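# Seat the blue-taped flask in a free shaker clamp

## Task

Place the glass flask carrying blue tape into an unoccupied clamp on the shaker, so that its bottom rests fully down in the clamp and the clamp's spring ring encircles the flask's conical part. Do not grip it with much force, lean hard on its rim, or rip the foil covering its opening. When finished, every other flask must still be seated in its clamp. Do not bend any clamp's legs or pry a spring ring off. Do not strike any flask hard or let any flask drop more than a few centimetres. Any of these violations means failure.

## Robot and tools

Robot: two UR7e-type arms, left_arm and right_arm, each carrying a Robotiq 140 gripper and a wrist camera. left_arm's fingers are rigid. right_arm's fingers can fold at a hinge: only the outer quarter of each pad (near the tip) grips at the requested force. Deeper toward the palm the fingers may wrap a part, hold narrow parts loosely or not at all, squeeze wide parts harder than asked, or let go later. Pressing the fingertips into a surface also folds them with little resistance unless they are fully shut, so a move can pass a surface unnoticed and spoil the next grip.

Frames: the scene frame has its origin at table height midway between the nominal arm bases, +z up, +x out over the table, left_arm on the +y side (not the image side). Actual bases: left_arm at (-0.059, +0.376, 0) m, right_arm at (-0.044, -0.364, 0) m, each turned slightly about z. Reported hand positions, orientations, velocities and Hand targets are in each arm's own base frame. Fixed cameras and the table use the scene frame. Motion offsets use the axes of that arm's current Hand target. Gripper axes: fingers point along +z, open and close along y. end_effector_position is the point between the pads when shut; fingertips extend about 33 mm beyond it (9 mm when fully open).

Row layout (both motion tools): always 18 numbers, both arms, even if one is idle. Order: left dx, dy, dz, rx, ry, rz, left gripper position, force_limit, speed; then the same nine for the right. Pose numbers are offsets, not poses, measured from the Hand target as it stands when the action or move begins, along that target's axes; 1.0 equals 0.6 m of travel or 180 degrees. rx, ry, rz form a single rotation vector. Every row in a table or list counts from that same start, not from the row before, and a repeated offset pushes the hand further. Six zeros re-command the current Hand target. Gripper numbers are absolute commands in [-1, 1]: position +1 is 140 mm open, pads meet near -0.8, -1 closes until blocked. force_limit and speed start at +1; a 0 is a real command, so resend the previous values to leave a gripper unchanged. Slow closing (speed -1) at force_limit -1 gives about 14 N per pad; faster closing grips much harder.

execute_actions(actions, cameras): actions is a list of actions, each a table of up to 15 rows (one per 1/30 s); a short table repeats its last row. All numbers in [-1, 1]. An empty list returns images and the scene number. cameras lists names (cam_high, cam_left_wrist, cam_right_wrist, or "all").

move(target, speed, blend, stop_force, zero, blocking, cameras): straight-line path to one 18-number row or a list of up to 15 rows, offsets as above, all from the same start. speed in m/s, 0.002 to 3.6, default 0.25 (one value or one per target). blend in metres, corner rounding for lists; 0 stops at each point. stop_force in N, 3 to 120, ends an arm's path on contact; not reliable for light touches, tipping parts, or arms that rotate; omit it when backing off something. zero (default true) re-zeros the force reference first. blocking=false returns early and cannot be combined with stop_force. Paths do not avoid obstacles or the other arm; keep away from an arm's own base. The result adds a move: line (done, off_target, moving, held, fault) and limits such as paced or held.

wait(seconds 0 to 10), stop(), zoom_image(camera, region [x0,y0,x1,y1] pixels, at most 504 each side), zero_wrist_force(arm), read_manual(section), finished_scene(scene 1 or 2; irreversible, call only when the goal holds without the robot).

Results: object_status 0 moving, 1 blocked while opening, 2 blocked while closing (likely holding), 3 reached target or pads met. position_measured is in counts: 3 open, about 75 at 100 mm, 139 at 60 mm, 200 at 20 mm, 230 pads touching. To grip harder while status is 2, raise force_limit and nudge position (e.g. -1 to -0.98). Wrist force/torque are in the gripper's own axes, a third line gives the peak since last shown. Wrist depth is a 7x7 grid of distances in mm. Joint torques include arm weight. A gripper often rests short of its Hand target; resend the gap as an offset. Orientation commands are clipped to 32 degrees from the measured one per step.

Images: cam_high, cam_left_wrist, cam_right_wrist, each 896x504, with given calibration.

Avoid: joint contact torque above limits (wrist joints about 17 to 20 N m) or outside force near 150 N, both of which halt the arm for 10 s; commanding even slightly past a firm contact; arms touching each other or one gripper closing on the other's fingers; motors overheating (warning at 70 °C, brakes at 85 °C) from long holds or stretched reach; fast moves that overshoot; drops, slams, and anything leaving the table.

Each tool is called after "Emit:" as a command line: name --argument value for each argument, lists and objects as JSON in quotes; but a table of rows of numbers goes row by row, as --pt "numbers of a row", without its own name.

## Session

Emit:
execute_actions --actions '[]'

Scene clock: 0.00 s.
left_arm: end_effector_position=(+0.4935, +0.0709, +0.2051) position_measured=3 object_status=3 end_effector_quat_wxyz=(-0.295, +0.295, +0.908, -0.050) | right_arm: end_effector_position=(+0.7914, -0.1517, +0.3381) position_measured=3 object_status=3 end_effector_quat_wxyz=(-0.306, +0.647, +0.055, +0.696)
Joint positions: left_arm=[-0.133 -1.123 1.194 -1.035 -1.563 0.492] | right_arm=[-0.744 -0.715 1.378 -4.259 -0.362 3.902]
Joint velocities: within noise
Joint torques (N m): no reading
Wrist force (N): no reading
Wrist torque (N m): no reading
Wrist force, peak (N): no reading
Wrist depth (mm): cam_left_wrist=[2053 541 600 405 371 344 1126 / 2021 1770 640 392 360 - 310 / 1944 1722 - 370 347 323 301 / 1915 127 394 365 339 321 287 / 87 104 - 349 329 147 114 / - 392 390 340 318 298 94 / - 353 362 326 - 288 278] | cam_right_wrist=[- - 4504 3552 - - - / - - 4003 3603 3655 2402 2357 / 2547 - 4203 3880 3002 2573 1789 / - 125 4203 1648 2067 138 1704 / - 117 1764 1466 3039 145 97 / - - 3318 2834 2156 1986 102 / - 3039 2473 2102 1828 1659 -]
Hand target: left_arm +0.4935, +0.0709, +0.2051; -0.295, +0.295, +0.908, -0.050 | right_arm +0.7914, -0.1517, +0.3381; -0.306, +0.647, +0.055, +0.696
Tool commands: left_gripper/position=+1.0 left_gripper/force_limit=+1.0 left_gripper/speed=+1.0 right_gripper/position=+1.0 right_gripper/force_limit=+1.0 right_gripper/speed=+1.0

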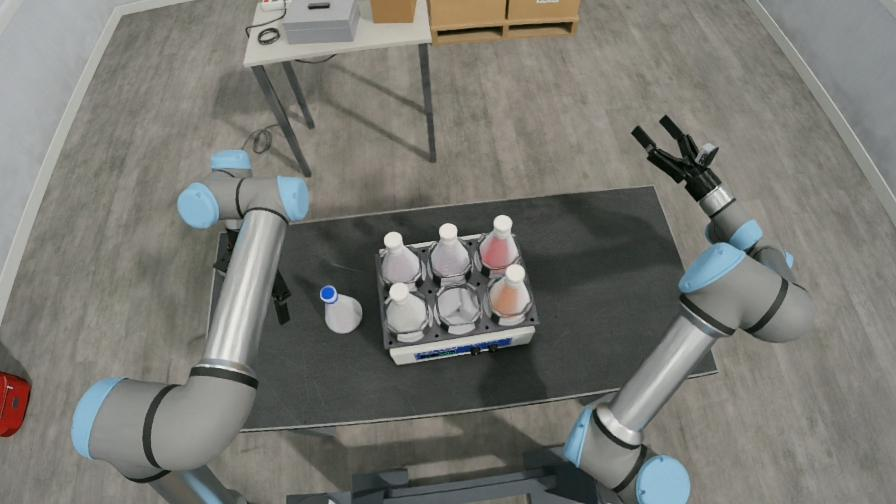

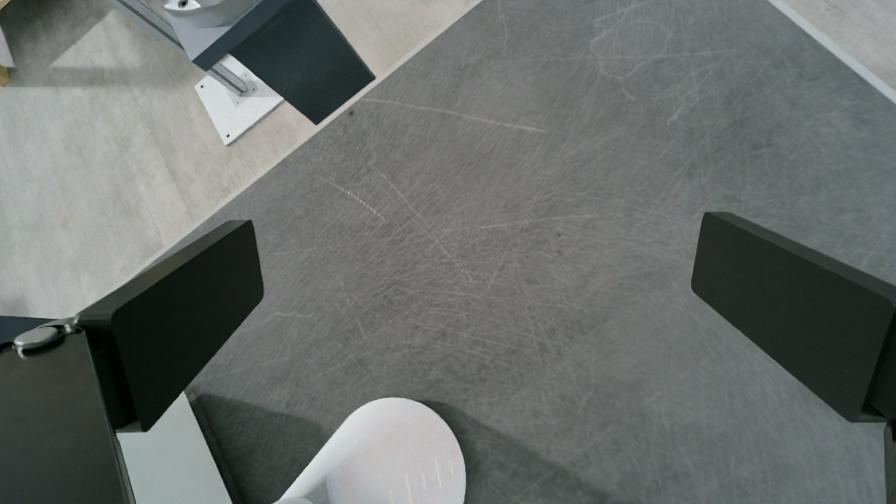

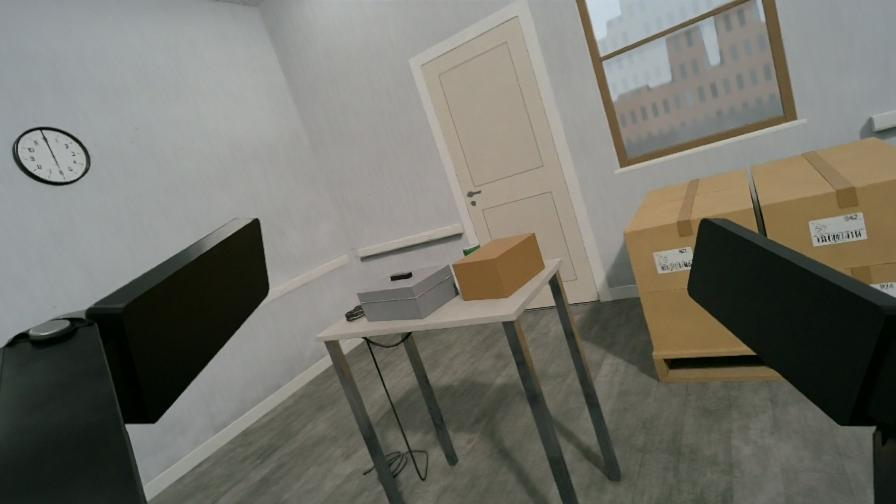

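Emit:
zoom_image --camera "cam_high" --region '[300, 200, 560, 380]'

Emit:
zoom_image --camera "cam_high" --region '[310, 270, 390, 350]'

Emit:
zoom_image --camera "cam_high" --region '[420, 270, 500, 345]'

Scaled by 1.938 from the camera's 896x504 image, which has a finer 1280x720 frame.

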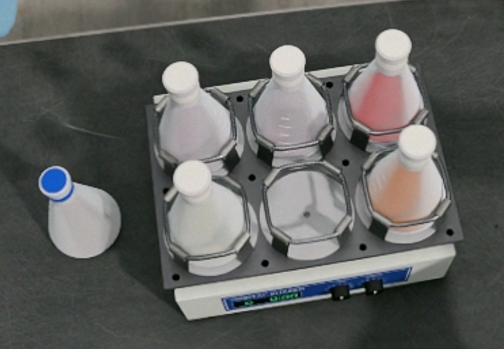

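Scaled by 6.300 from the camera's 896x504 image, which has a finer 1280x720 frame.

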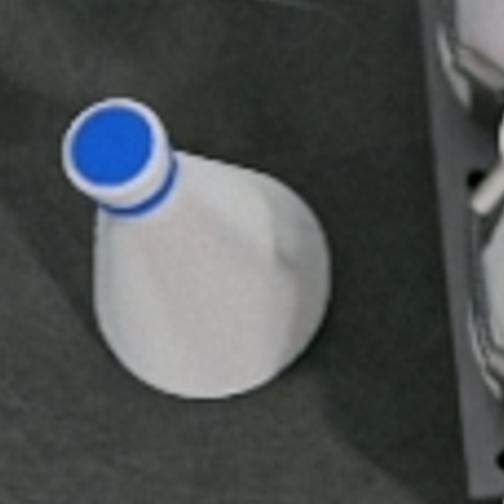

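Scaled by 6.300 from the camera's 896x504 image, which has a finer 1280x720 frame.

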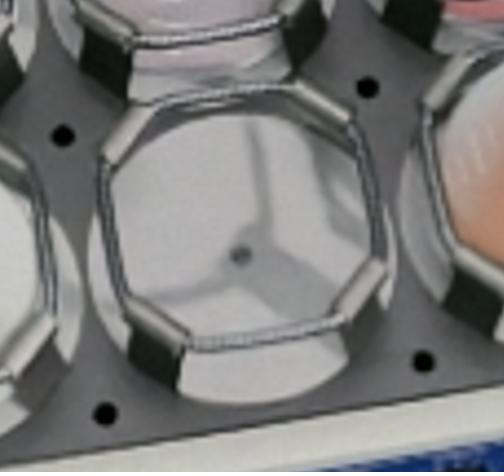

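Emit:
move --pt "0.101 -0.053 -0.165 0 0 0 1 1 1 0 0 0 0 0 0 1 1 1" --pt "-0.018 -0.262 -0.323 -0.0833 -0.1743 -0.0222 1 1 1 0 0 0 0 0 0 1 1 1" --blend '[0.05,0]' --speed 0.4 --cameras '["all"]'

Scene clock: 21.30 s.
left_arm: end_effector_position=(+0.5304, -0.0805, +0.4003) position_measured=3 object_status=3 end_effector_quat_wxyz=(+0.000, +0.274, +0.962, +0.000) | right_arm: end_effector_position=(+0.7914, -0.1517, +0.3381) position_measured=3 object_status=3 end_effector_quat_wxyz=(-0.306, +0.647, +0.055, +0.696)
Joint positions: left_arm=[-0.402 -1.455 1.126 -1.241 -1.57 0.154] | right_arm=[-0.744 -0.715 1.378 -4.259 -0.362 3.902]
Joint torques (N m): left_arm=[-2.01 -27.08 -21.84 -4.35 -0.11 -0.75] | right_arm=[-0.93 -55.33 -16.12 0.62 -1.09 -0.05]
Wrist force (N): left_arm=[-0.4 -0.3 -0.2] | right_arm=[0.1 0.1 -0.3]
Wrist torque (N m): left_arm=[-0.03 0.24 0.15] | right_arm=[0.02 -0.02 0.00]
Wrist force, peak (N): left_arm=[-2.4 1.3 2.8] | right_arm=[0.0 0.2 -0.6]
Wrist depth (mm): cam_left_wrist=[1344 481 498 481 484 - 484 / - 370 508 499 523 517 517 / 505 350 437 547 537 519 539 / 407 127 415 568 570 137 1565 / 87 111 427 591 598 581 114 / - 442 402 653 1645 1807 94 / - 429 705 1873 1873 1915 -] | cam_right_wrist=[- - - 3363 - - - / - - - 3503 2771 - - / 2712 3275 - 4134 3941 2402 1828 / - 126 5044 1538 3408 135 1704 / - 117 1828 1449 2933 2119 97 / - 3233 3152 2834 2293 2018 101 / - - - 2156 1764 1670 -]
Hand target: left_arm +0.5305, -0.0805, +0.4003; +0.000, +0.274, +0.962, +0.000 | right_arm +0.7914, -0.1517, +0.3381; -0.306, +0.647, +0.055, +0.696
Off the commanded pose: left_arm 0.000 m, 0 deg | right_arm 0.000 m, 0 deg.
move: done
camera_calibration:
cam_left_wrist: T_world_to_cam=[[0.551531, 0.834134, -0.00577867, -0.210873], [0.789069, -0.519462, 0.327918, -0.584747], [0.270526, -0.185417, -0.944689, 0.366168], [0, 0, 0, 1]] pos_world=[0.478651, -0.0599637, 0.536445]

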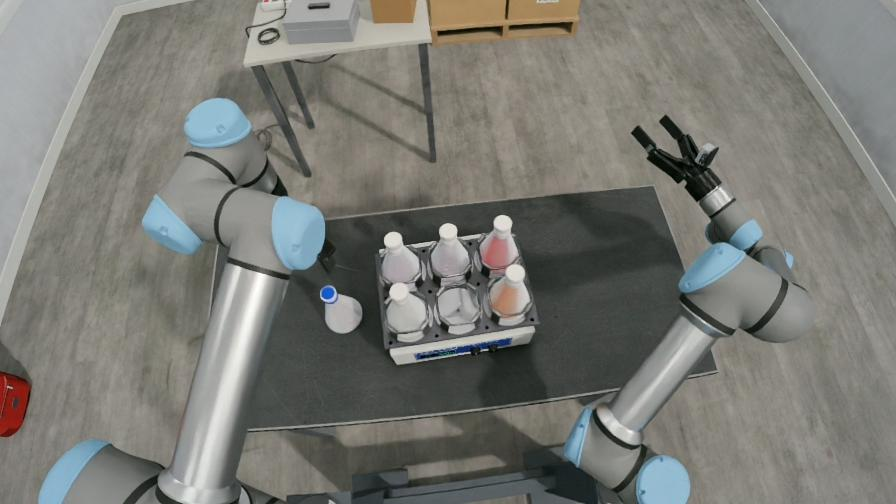

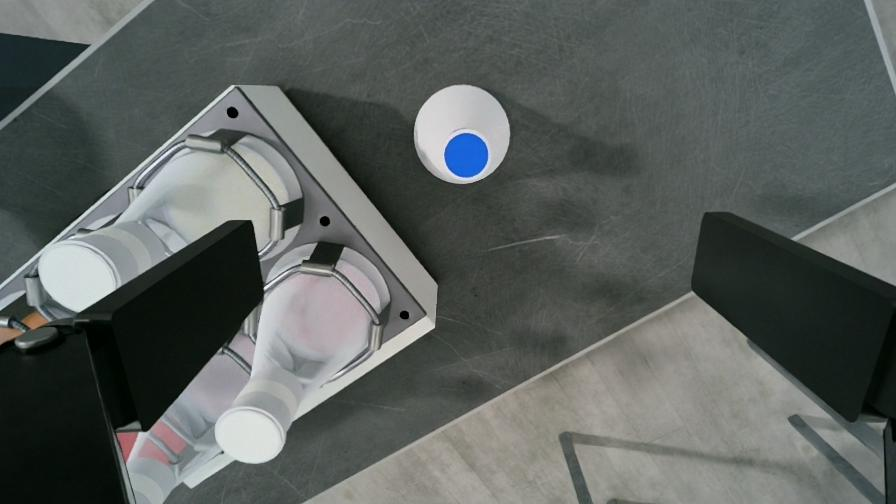

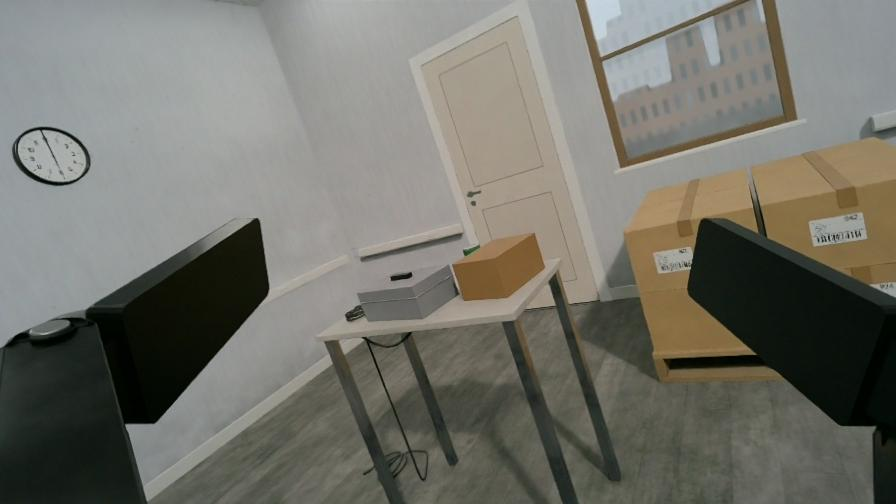

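Emit:
zoom_image --camera "cam_left_wrist" --region '[20, 80, 440, 500]'

Emit:
zoom_image --camera "cam_left_wrist" --region '[400, 75, 530, 195]'

Scaled by 1.200 from the camera's 896x504 image, which has a finer 1280x720 frame.

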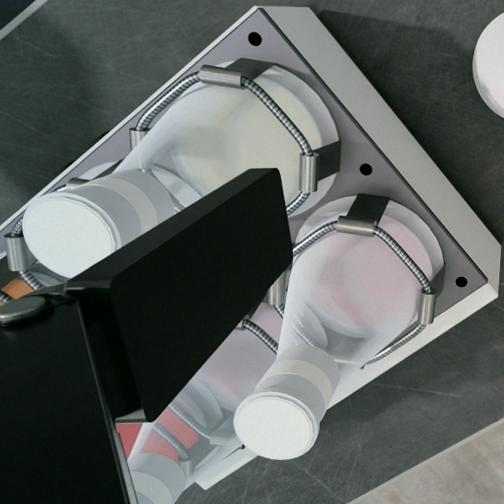

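Scaled by 3.877 from the camera's 896x504 image, which has a finer 1280x720 frame.

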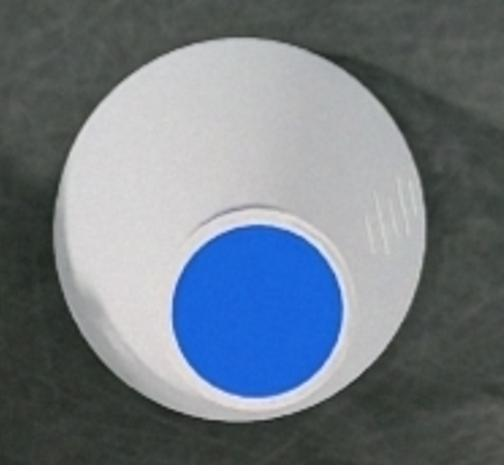

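Emit:
move --target '[-0.187,-0.492,-0.167,0,0,0,1,1,1,0,0,0,0,0,0,1,1,1]' --speed 0.4 --cameras '["cam_left_wrist","cam_high"]'

Emit:
zoom_image --camera "cam_left_wrist" --region '[250, 0, 650, 400]'

Scene clock: 35.80 s.
left_arm: end_effector_position=(+0.4700, -0.3904, +0.5001) position_measured=3 object_status=3 end_effector_quat_wxyz=(+0.000, +0.274, +0.962, +0.000) | right_arm: end_effector_position=(+0.7914, -0.1517, +0.3381) position_measured=3 object_status=3 end_effector_quat_wxyz=(-0.306, +0.647, +0.055, +0.696)
Joint positions: left_arm=[-0.913 -0.952 0.071 -0.691 -1.57 -0.358] | right_arm=[-0.744 -0.715 1.378 -4.259 -0.362 3.902]
Joint torques (N m): left_arm=[-8.56 -54.98 -21.3 -4.07 -0.75 -0.8] | right_arm=[-0.54 -55.21 -16.74 0.62 -1.09 0.11]
Wrist force (N): left_arm=[-0.6 -0.4 -0.3] | right_arm=[0.1 0.1 -0.2]
Wrist torque (N m): left_arm=[-0.04 0.32 0.14] | right_arm=[0.02 -0.02 0.00]
Wrist force, peak (N): left_arm=[-0.3 -5.7 -0.7] | right_arm=[0.2 0.3 -0.6]
Wrist depth (mm): cam_left_wrist=[434 1492 589 439 295 475 579 / 1510 608 610 472 475 602 610 / 1555 638 508 489 485 478 646 / - 127 336 512 515 136 1677 / - 104 - 518 721 1782 114 / - 742 764 768 1929 1873 94 / - 1887 836 2005 2053 2037 -] | cam_right_wrist=[- 5483 - 4850 - - - / - - - 3076 2712 2573 - / 2967 - 3603 3764 4275 2627 1776 / - 125 - 1557 3455 138 1727 / - 117 1789 1466 3076 135 97 / - - 3318 2834 2212 2018 102 / - 2866 2547 2102 1828 1638 -]
Hand target: left_arm +0.4700, -0.3905, +0.5004; +0.000, +0.274, +0.962, +0.000 | right_arm +0.7914, -0.1517, +0.3381; -0.306, +0.647, +0.055, +0.696
Off the commanded pose: left_arm 0.000 m, 0 deg | right_arm 0.000 m, 0 deg.
move: done
camera_calibration:
cam_left_wrist: T_world_to_cam=[[0.551436, 0.834197, -0.00576987, 0.0815983], [0.788682, -0.51907, 0.329466, -0.731222], [0.271845, -0.18623, -0.94415, 0.418107], [0, 0, 0, 1]] pos_world=[0.418045, -0.369761, 0.636139]
Images, in order (width x height): cam_high 896x504, cam_left_wrist 896x504.

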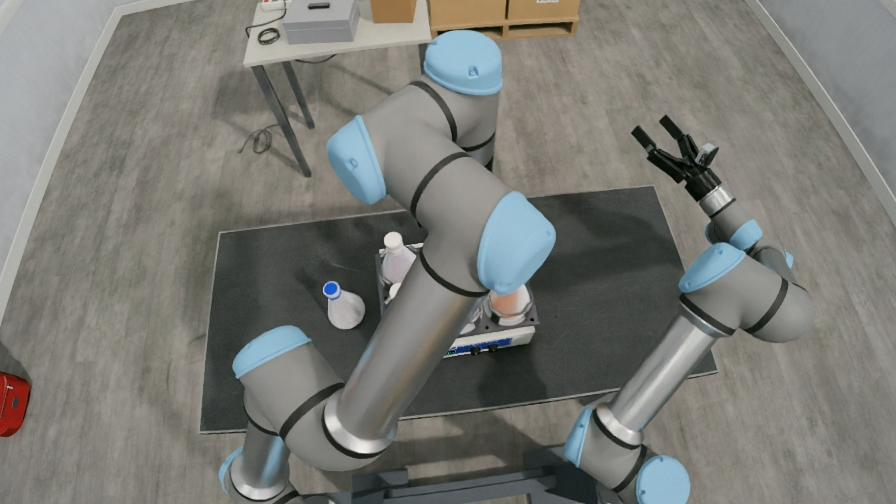

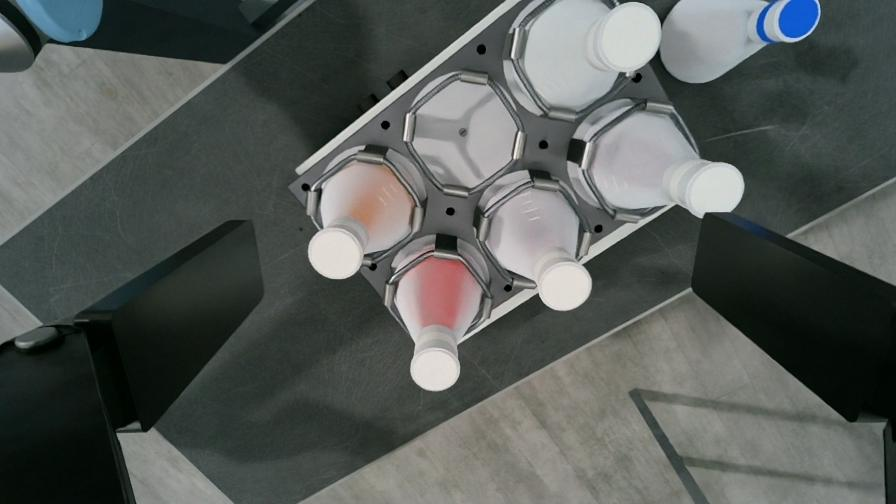

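Scaled by 1.260 from the camera's 896x504 image, which has a finer 1280x720 frame.

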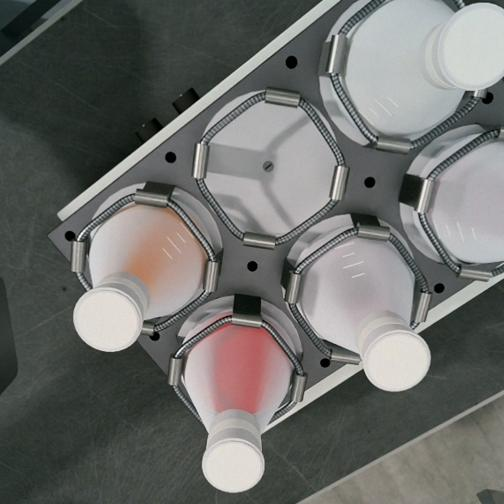

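Emit:
zoom_image --camera "cam_left_wrist" --region '[640, 0, 840, 110]'

Emit:
zoom_image --camera "cam_left_wrist" --region '[400, 60, 530, 200]'

Emit:
zoom_image --camera "cam_high" --region '[310, 270, 390, 350]'

Scaled by 2.520 from the camera's 896x504 image, which has a finer 1280x720 frame.

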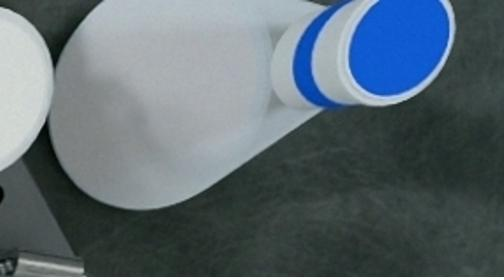

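Scaled by 3.600 from the camera's 896x504 image, which has a finer 1280x720 frame.

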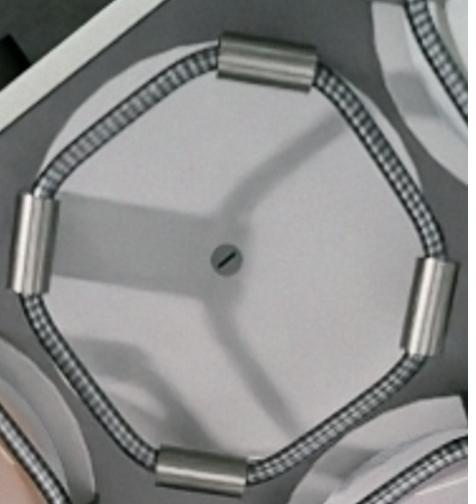

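Scaled by 6.300 from the camera's 896x504 image, which has a finer 1280x720 frame.

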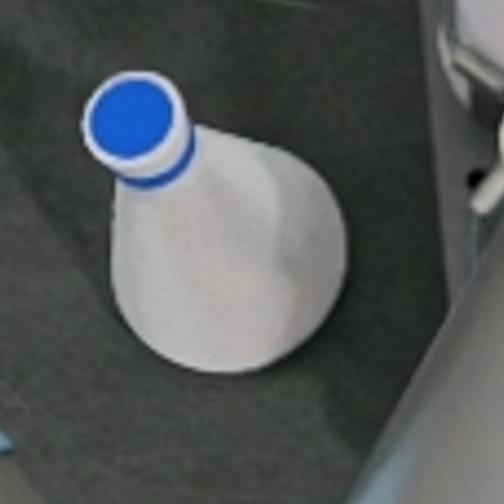

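Emit:
move --pt "0.35 0.577 0.083 0.082 -0.3265 0.142 1 1 1 0 0 0 0 0 0 1 1 1" --pt "0.35 0.577 0.508 0.082 -0.3265 0.142 1 1 1 0 0 0 0 0 0 1 1 1" --blend '[0.03,0]' --speed 0.4 --cameras '["cam_left_wrist","cam_high"]'

Scene clock: 73.50 s.
left_arm: end_effector_position=(+0.4743, +0.0145, +0.1959) position_measured=3 object_status=3 end_effector_quat_wxyz=(+0.433, +0.433, +0.750, -0.250) | right_arm: end_effector_position=(+0.7914, -0.1517, +0.3381) position_measured=3 object_status=3 end_effector_quat_wxyz=(-0.306, +0.647, +0.055, +0.696)
Joint positions: left_arm=[0.308 -1.521 2.281 -2.684 -2.58 1.16] | right_arm=[-0.744 -0.715 1.378 -4.259 -0.362 3.902]
Joint torques (N m): left_arm=[-10.21 -11.75 -15.93 -5.21 -0.25 0.63] | right_arm=[-0.76 -54.59 -16.47 0.57 -1.09 0.01]
Wrist force (N): left_arm=[-0.3 -0.5 0.8] | right_arm=[0.2 0.0 -0.3]
Wrist torque (N m): left_arm=[-0.31 0.29 -0.09] | right_arm=[0.00 -0.05 0.00]
Wrist force, peak (N): left_arm=[-3.9 -0.6 4.9] | right_arm=[0.1 0.4 -0.4]
Wrist depth (mm): cam_left_wrist=[334 335 334 340 339 341 358 / 433 335 361 406 442 519 2121 / 570 324 356 386 4277 2730 2175 / - 121 392 385 - 146 1156 / - 111 524 4010 - 147 - / - 546 1074 3719 6259 - 94 / - 766 351 - - 3290 -] | cam_right_wrist=[- - - 3076 2627 - - / - 4203 - 3503 3002 - 2627 / 2741 3318 - 3655 4203 1854 1925 / - 126 3114 1576 3503 135 1704 / - 117 1547 1475 3114 2137 97 / - - 3455 2771 2102 2084 101 / - 2802 2866 2050 1776 1648 -]
Hand target: left_arm +0.4743, +0.0145, +0.1958; +0.433, +0.433, +0.750, -0.250 | right_arm +0.7914, -0.1517, +0.3381; -0.306, +0.647, +0.055, +0.696
Off the commanded pose: left_arm 0.000 m, 0 deg | right_arm 0.000 m, 0 deg.
move: done
camera_calibration:
cam_left_wrist: T_world_to_cam=[[0.875784, 0.48222, 0.0216041, -0.414318], [0.0719957, -0.174749, 0.981977, -0.217157], [0.477304, -0.858444, -0.18776, -0.0307395], [0, 0, 0, 1]] pos_world=[0.39316, 0.135456, 0.216422]
Images, in order (width x height): cam_high 896x504, cam_left_wrist 896x504.

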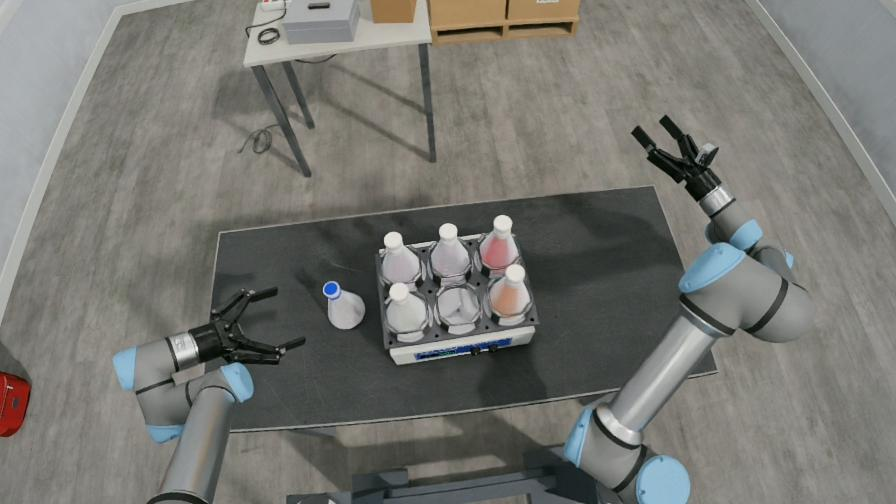

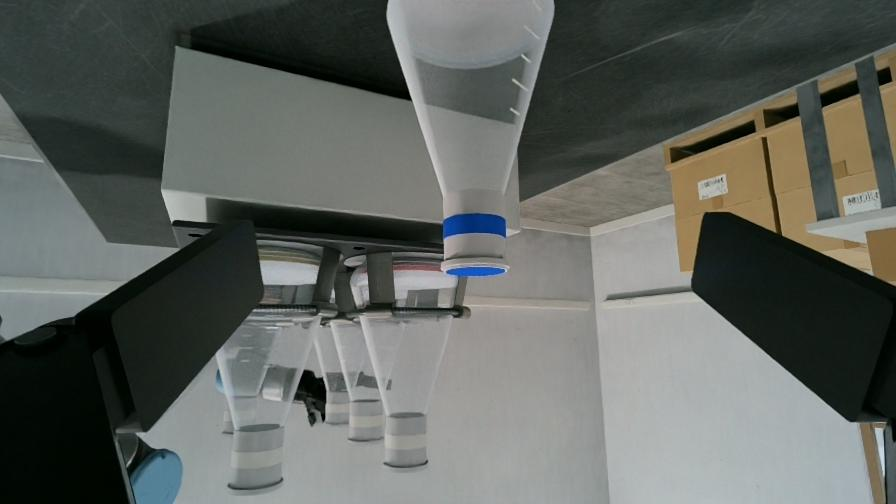

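Emit:
zoom_image --camera "cam_left_wrist" --region '[380, 0, 600, 300]'

Emit:
zoom_image --camera "cam_left_wrist" --region '[160, 220, 500, 504]'

Scaled by 1.680 from the camera's 896x504 image, which has a finer 1280x720 frame.

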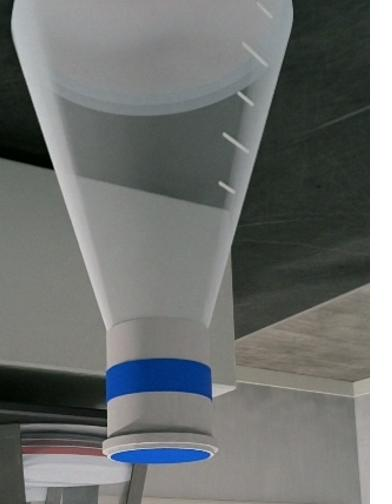

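Scaled by 1.482 from the camera's 896x504 image, which has a finer 1280x720 frame.

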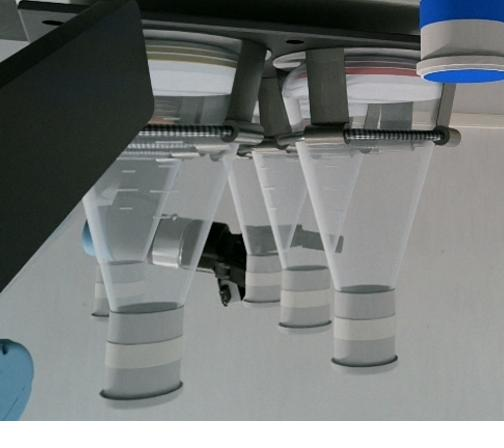

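Emit:
move --target '[-0.028,0.0005,0.201,0,0,0,0.1,-1,0,0,0,0,0,0,0,1,1,1]' --speed 0.15 --cameras '["cam_left_wrist","cam_high"]'

Scene clock: 83.57 s.
left_arm: end_effector_position=(+0.5309, -0.0831, +0.1500) position_measured=117 object_status=3 end_effector_quat_wxyz=(+0.433, +0.433, +0.750, -0.250) | right_arm: end_effector_position=(+0.7914, -0.1517, +0.3381) position_measured=3 object_status=3 end_effector_quat_wxyz=(-0.306, +0.647, +0.055, +0.696)
Joint positions: left_arm=[0.043 -1.305 2.302 -3.242 -2.447 0.766] | right_arm=[-0.744 -0.715 1.378 -4.259 -0.362 3.902]
Joint torques (N m): left_arm=[-2.25 -31.86 -10.33 -4.05 -2.09 -0.72] | right_arm=[-0.55 -55.09 -16.66 0.59 -1.11 0.14]
Wrist force (N): left_arm=[-0.3 -0.8 1.2] | right_arm=[0.2 0.3 -0.3]
Wrist torque (N m): left_arm=[-0.39 0.32 -0.09] | right_arm=[0.07 -0.05 0.00]
Wrist force, peak (N): left_arm=[-0.7 -0.8 3.5] | right_arm=[0.0 0.2 -0.6]
Wrist depth (mm): cam_left_wrist=[213 240 258 250 265 266 271 / 209 228 257 294 348 351 1974 / 204 224 249 286 461 2646 2175 / 230 234 143 138 134 2398 2193 / - 92 118 130 129 91 80 / - - 252 4666 - - 73 / - - 3248 5032 - - -] | cam_right_wrist=[2834 3233 - - - - - / 2771 - 3880 3821 - - 2232 / 2402 - 2547 3655 3363 2741 1776 / 2627 125 - 1538 3318 135 1704 / - 117 1648 1466 3039 144 97 / - - 3363 2834 2293 2156 102 / - 2834 2547 2102 1828 1501 -]
Hand target: left_arm +0.5309, -0.0831, +0.1500; +0.433, +0.433, +0.750, -0.250 | right_arm +0.7914, -0.1517, +0.3381; -0.306, +0.647, +0.055, +0.696
Off the commanded pose: left_arm 0.000 m, 0 deg | right_arm 0.000 m, 0 deg.
move: done
camera_calibration:
cam_left_wrist: T_world_to_cam=[[0.87576, 0.482265, 0.0215726, -0.415819], [0.0721328, -0.174912, 0.981938, -0.193362], [0.477327, -0.858386, -0.187968, -0.150115], [0, 0, 0, 1]] pos_world=[0.449759, 0.0378563, 0.170623]
Images, in order (width x height): cam_high 896x504, cam_left_wrist 896x504.

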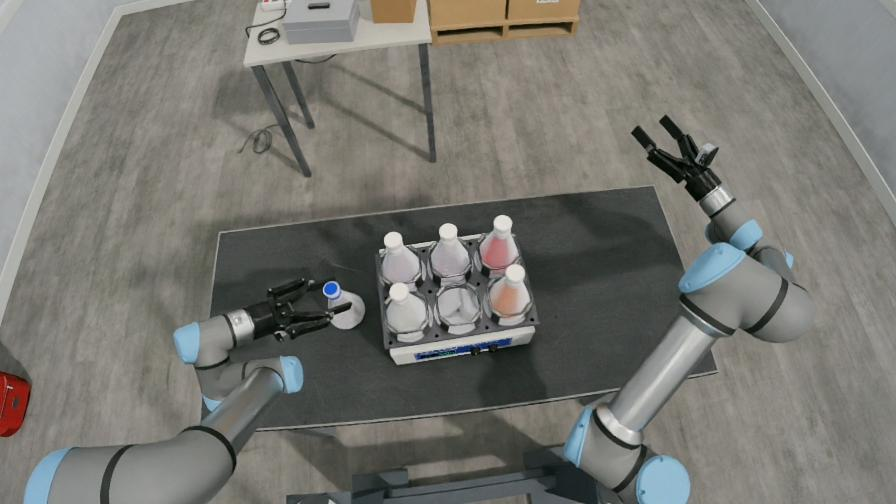

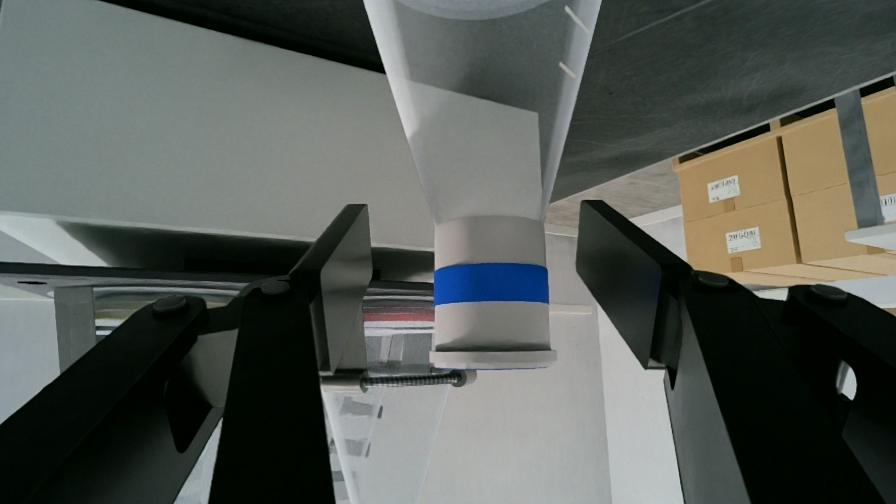

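Emit:
move --target '[0,0.005,0,0,0,0,0.1,-1,0,0,0,0,0,0,0,1,1,1]'

Emit:
move --target '[0,0,0,0,0,0,-1,-1,-1,0,0,0,0,0,0,1,1,1]'

Emit:
wait --seconds 0.8 --cameras '["cam_left_wrist"]'

Scene clock: 88.37 s.
left_arm: end_effector_position=(+0.5335, -0.0816, +0.1501) position_measured=117 object_status=3 end_effector_quat_wxyz=(+0.433, +0.433, +0.750, -0.250) | right_arm: end_effector_position=(+0.7914, -0.1517, +0.3381) position_measured=3 object_status=3 end_effector_quat_wxyz=(-0.306, +0.647, +0.055, +0.696)
Joint positions: left_arm=[0.046 -1.301 2.294 -3.235 -2.449 0.77] | right_arm=[-0.744 -0.715 1.378 -4.259 -0.362 3.902]
Joint torques (N m): left_arm=[9.26 -20.11 -14.69 -2.29 -2.65 0.4] | right_arm=[-0.17 -54.55 -16.46 0.58 -1.07 0.2]
Wrist force (N): left_arm=[-0.5 -0.7 1.3] | right_arm=[0.0 0.1 -0.5]
Wrist torque (N m): left_arm=[-0.37 0.35 -0.09] | right_arm=[0.03 0.01 0.00]
Wrist force, peak (N): left_arm=[-0.5 -0.9 1.5] | right_arm=[0.1 0.1 -0.5]
Wrist depth (mm): cam_left_wrist=[215 241 259 263 265 267 268 / 211 229 259 299 326 348 1944 / 205 225 252 289 496 2516 2156 / 209 235 143 136 134 2354 2271 / - 92 118 129 131 92 85 / - - 259 3888 - - 73 / - - - - - - -] | cam_right_wrist=[- - - 3318 2293 2627 - / - - - 3408 3192 2547 2357 / 3002 - - 4504 3275 2252 1789 / 2712 125 3233 1566 3192 135 1704 / - 117 3821 1449 3076 135 97 / - - 3455 2866 2314 1940 101 / - 2834 2655 2067 1828 1617 -]
Hand target: left_arm +0.5335, -0.0816, +0.1500; +0.433, +0.433, +0.750, -0.250 | right_arm +0.7914, -0.1517, +0.3381; -0.306, +0.647, +0.055, +0.696
Off the commanded pose: left_arm 0.000 m, 0 deg | right_arm 0.000 m, 0 deg.
move: done

Scene clock: 89.77 s.
left_arm: end_effector_position=(+0.5335, -0.0816, +0.1500) position_measured=173 object_status=0 end_effector_quat_wxyz=(+0.433, +0.433, +0.750, -0.250) | right_arm: end_effector_position=(+0.7914, -0.1517, +0.3381) position_measured=3 object_status=3 end_effector_quat_wxyz=(-0.306, +0.647, +0.055, +0.696)
Joint positions: left_arm=[0.046 -1.301 2.294 -3.235 -2.449 0.77] | right_arm=[-0.744 -0.715 1.378 -4.259 -0.362 3.902]
Joint torques (N m): left_arm=[0.19 -35.7 -10.61 -4.68 -0.11 -0.78] | right_arm=[-0.83 -54.98 -16.91 0.57 -1.08 0.14]
Wrist force (N): left_arm=[-0.3 -0.9 1.0] | right_arm=[0.0 0.1 -0.2]
Wrist torque (N m): left_arm=[-0.40 0.34 -0.10] | right_arm=[0.02 0.00 0.00]
Wrist force, peak (N): left_arm=[-0.3 -1.2 1.3] | right_arm=[0.1 0.3 -0.4]
Wrist depth (mm): cam_left_wrist=[215 239 258 263 265 266 269 / 210 230 256 297 347 349 1929 / 204 224 244 290 462 2566 2121 / 209 235 247 133 137 2398 2251 / 207 - 92 128 109 84 2516 / - 68 - 272 - - 68 / - 69 - - - - -] | cam_right_wrist=[3655 3363 - 3655 3455 2473 2293 / 2425 3655 3821 3709 3076 2933 2497 / - 3408 - 3603 3152 2379 1841 / 2547 125 4425 1519 3408 135 1681 / - 117 3941 1425 3002 144 97 / - 3275 3455 2741 2314 2018 102 / - 2802 2357 2156 1739 1638 -]
Hand target: left_arm +0.5335, -0.0816, +0.1500; +0.433, +0.433, +0.750, -0.250 | right_arm +0.7914, -0.1517, +0.3381; -0.306, +0.647, +0.055, +0.696
Off the commanded pose: left_arm 0.000 m, 0 deg | right_arm 0.000 m, 0 deg.
move: done

Scene clock: 90.57 s.
left_arm: end_effector_position=(+0.5335, -0.0816, +0.1500) position_measured=173 object_status=2 end_effector_quat_wxyz=(+0.433, +0.433, +0.750, -0.250) | right_arm: end_effector_position=(+0.7914, -0.1517, +0.3381) position_measured=3 object_status=3 end_effector_quat_wxyz=(-0.306, +0.647, +0.055, +0.696)
Joint positions: left_arm=[0.046 -1.301 2.294 -3.235 -2.449 0.77] | right_arm=[-0.744 -0.715 1.378 -4.259 -0.362 3.902]
Joint torques (N m): left_arm=[-5.05 -37.01 -11.18 -4.26 0.03 -0.63] | right_arm=[-0.61 -55.24 -16.51 0.58 -1.12 0.19]
Wrist force (N): left_arm=[-0.3 -1.0 0.8] | right_arm=[0.0 0.1 -0.4]
Wrist torque (N m): left_arm=[-0.42 0.33 -0.09] | right_arm=[0.03 0.00 0.00]
Wrist force, peak (N): left_arm=[-0.5 -0.8 1.1] | right_arm=[-0.2 0.3 -0.3]
Wrist depth (mm): cam_left_wrist=[214 240 259 264 266 265 269 / 209 229 259 299 344 348 1929 / 205 225 254 291 - 2376 2086 / 209 235 247 134 122 2592 2121 / 208 - 92 128 109 84 2950 / - 68 - - - - 68 / - 69 - 3564 - - -] | cam_right_wrist=[- - - 3192 3002 2034 2522 / - 3076 - 4068 3503 - 3039 / 2473 3233 4425 3821 3039 2232 1739 / - 125 3941 1566 2034 135 1693 / - 117 1484 1466 3039 135 97 / - 3114 3503 2683 2252 2002 102 / - 3039 2497 2084 1814 1659 -]
Hand target: left_arm +0.5335, -0.0816, +0.1500; +0.433, +0.433, +0.750, -0.250 | right_arm +0.7914, -0.1517, +0.3381; -0.306, +0.647, +0.055, +0.696
Tool commands: left_gripper/position=-1.0 left_gripper/force_limit=-1.0 left_gripper/speed=-1.0 right_gripper/position=+1.0 right_gripper/force_limit=+1.0 right_gripper/speed=+1.0
Off the commanded pose: left_arm 0.000 m, 0 deg | right_arm 0.000 m, 0 deg.
wait: 0.80 s; at rest by 0.17 s
camera_calibration:
cam_left_wrist: T_world_to_cam=[[0.875723, 0.482327, 0.0216753, -0.418822], [0.0720066, -0.174865, 0.981956, -0.193235], [0.477414, -0.858361, -0.187864, -0.150127], [0, 0, 0, 1]] pos_world=[0.452359, 0.039356, 0.170623]
Images, in order (width x height): cam_left_wrist 896x504.

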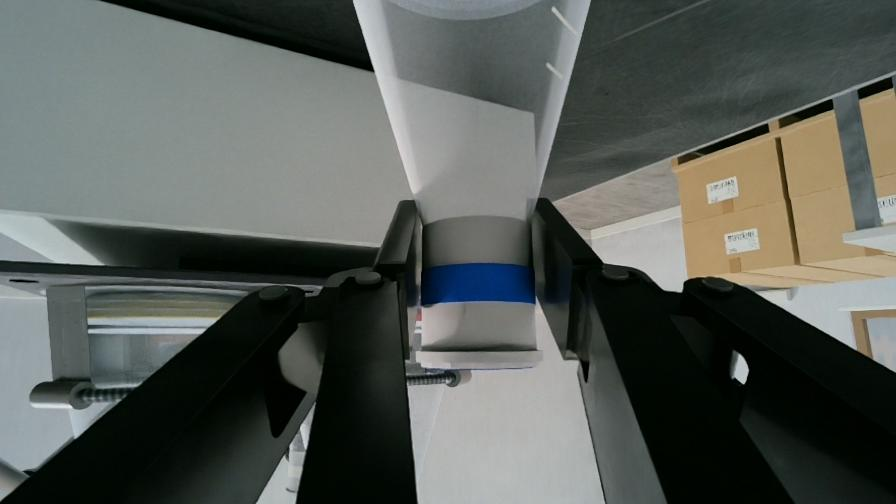

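Emit:
move --target '[-0.0433,0,-0.025,0,0,0,-1,-1,-1,0,0,0,0,0,0,1,1,1]' --speed 0.06 --cameras '["cam_left_wrist","cam_high"]'

Scene clock: 97.17 s.
left_arm: end_effector_position=(+0.5335, -0.0816, +0.1801) position_measured=173 object_status=2 end_effector_quat_wxyz=(+0.433, +0.433, +0.750, -0.250) | right_arm: end_effector_position=(+0.7914, -0.1517, +0.3381) position_measured=3 object_status=3 end_effector_quat_wxyz=(-0.306, +0.647, +0.055, +0.696)
Joint positions: left_arm=[0.046 -1.377 2.271 -3.137 -2.449 0.77] | right_arm=[-0.744 -0.715 1.378 -4.259 -0.362 3.902]
Joint torques (N m): left_arm=[-6.24 -15.76 -12.23 -5.32 -1.74 0.75] | right_arm=[-0.49 -54.77 -16.55 0.6 -1.1 0.1]
Wrist force (N): left_arm=[1.8 -0.7 2.8] | right_arm=[0.1 0.2 -0.1]
Wrist torque (N m): left_arm=[-0.38 0.32 -0.08] | right_arm=[0.03 -0.01 0.00]
Wrist force, peak (N): left_arm=[3.0 -1.0 2.9] | right_arm=[0.2 0.1 -0.6]
Wrist depth (mm): cam_left_wrist=[213 238 268 297 312 315 316 / 210 229 259 289 405 409 2103 / 209 232 263 286 3333 2231 2138 / 218 237 249 132 135 2516 2175 / 269 - 92 126 109 84 72 / - 68 - 3948 - - 68 / - 69 - - - - -] | cam_right_wrist=[2683 - - 2741 2771 - 2425 / 2573 3503 - 3552 3114 2834 2547 / 2741 - 3941 3764 3363 2741 1727 / - 125 - 1617 3233 135 1704 / - 117 1596 1475 2967 126 97 / - - 3455 2802 2272 2034 101 / - 2627 2522 2102 1704 1617 -]
Hand target: left_arm +0.5335, -0.0816, +0.1800; +0.433, +0.433, +0.750, -0.250 | right_arm +0.7914, -0.1517, +0.3381; -0.306, +0.647, +0.055, +0.696
Off the commanded pose: left_arm 0.000 m, 0 deg | right_arm 0.000 m, 0 deg.
move: done
camera_calibration:
cam_left_wrist: T_world_to_cam=[[0.875779, 0.482217, 0.0218808, -0.419623], [0.071767, -0.174897, 0.981968, -0.222593], [0.477348, -0.858416, -0.187778, -0.144524], [0, 0, 0, 1]] pos_world=[0.45246, 0.0393564, 0.200622]
Images, in order (width x height): cam_high 896x504, cam_left_wrist 896x504.

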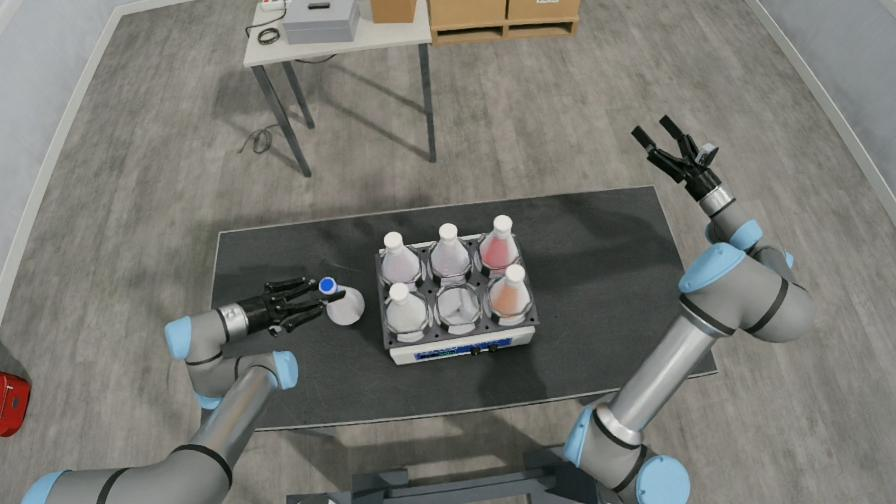

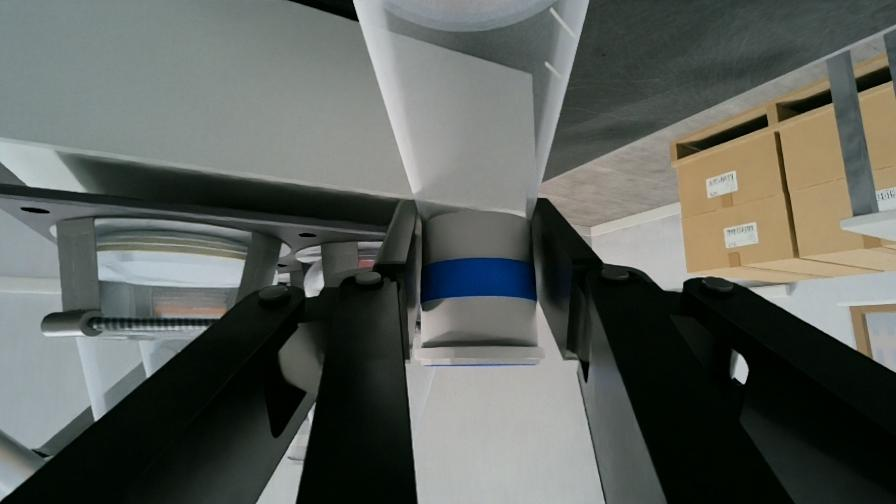

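Emit:
move --pt "-0.4835 0 -0.279 0 0 0 -1 -1 -1 0 0 0 0 0 0 1 1 1" --pt "-0.67 -0.3587 0.0438 -0.2646 0 -0.1528 -1 -1 -1 0 0 0 0 0 0 1 1 1" --speed 0.22 --blend '[0.05,0]' --cameras '["cam_left_wrist","cam_high"]'

Emit:
zoom_image --camera "cam_left_wrist" --region '[250, 0, 700, 400]'

Scene clock: 106.97 s.
left_arm: end_effector_position=(+0.4586, -0.3830, +0.5150) position_measured=174 object_status=2 end_effector_quat_wxyz=(+0.499, +0.038, +0.865, -0.022) | right_arm: end_effector_position=(+0.7914, -0.1517, +0.3381) position_measured=3 object_status=3 end_effector_quat_wxyz=(-0.306, +0.647, +0.055, +0.696)
Joint positions: left_arm=[-1.418 -1.799 1.656 -1.82 -0.572 -1.114] | right_arm=[-0.744 -0.715 1.378 -4.259 -0.362 3.902]
Joint torques (N m): left_arm=[3.81 -18.83 -32.25 -1.17 3.59 -0.81] | right_arm=[-0.31 -54.48 -16.77 0.52 -0.99 0.16]
Wrist force (N): left_arm=[1.4 -1.0 2.1] | right_arm=[0.3 0.1 -0.1]
Wrist torque (N m): left_arm=[-0.43 0.38 -0.10] | right_arm=[0.02 -0.06 0.00]
Wrist force, peak (N): left_arm=[6.4 -1.0 5.4] | right_arm=[0.1 0.3 -0.6]
Wrist depth (mm): cam_left_wrist=[2251 2354 2354 2467 2421 2291 2421 / 3130 3092 3092 2759 3168 3055 3290 / 510 4277 2820 1492 1492 1574 6110 / - - - 129 144 4139 3614 / - - 92 127 92 81 3614 / - 71 - 4207 - - 68 / - 69 - - - - -] | cam_right_wrist=[2741 3821 - 2967 2834 - - / 2712 3363 - 3821 3408 2866 2655 / 2967 - 5483 4203 3655 2741 1789 / - 126 4758 1449 1896 135 1716 / - 117 1557 1433 3039 144 97 / - - 3455 2802 2314 2067 102 / - 2272 2335 2102 1764 1648 -]
Hand target: left_arm +0.4586, -0.3830, +0.5150; +0.500, +0.038, +0.865, -0.022 | right_arm +0.7914, -0.1517, +0.3381; -0.306, +0.647, +0.055, +0.696
Off the commanded pose: left_arm 0.000 m, 0 deg | right_arm 0.000 m, 0 deg.
move: done
camera_calibration:
cam_left_wrist: T_world_to_cam=[[0.107358, 0.993992, 0.0212909, 0.332711], [0.184674, -0.0409789, 0.981945, -0.599242], [0.976918, -0.101488, -0.187964, -0.243748], [0, 0, 0, 1]] pos_world=[0.313068, -0.380006, 0.535524]
Images, in order (width x height): cam_high 896x504, cam_left_wrist 896x504.

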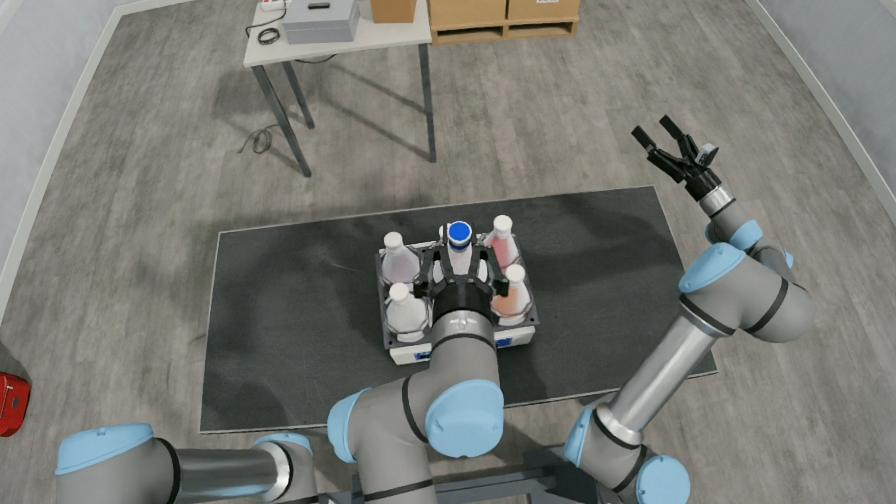

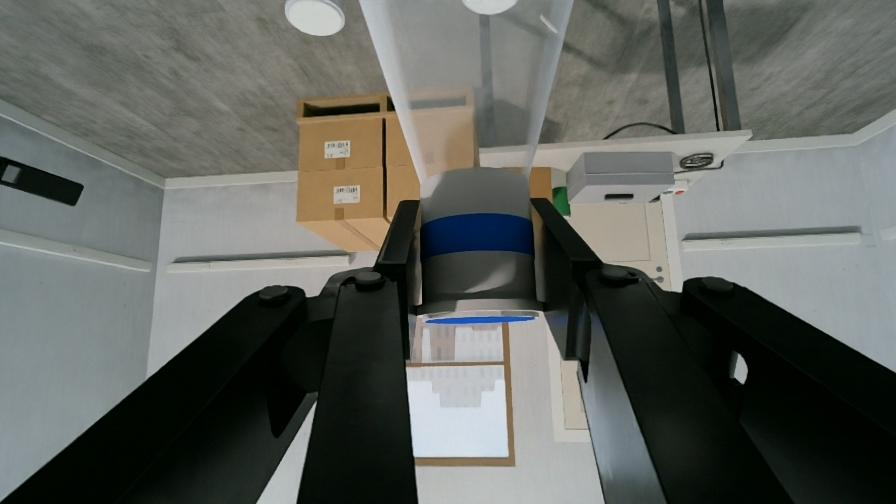

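Scaled by 1.120 from the camera's 896x504 image, which has a finer 1280x720 frame.

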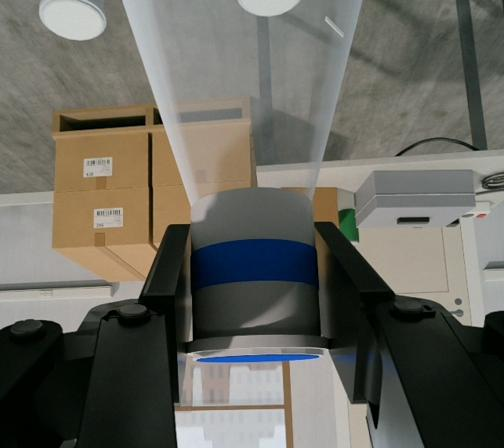

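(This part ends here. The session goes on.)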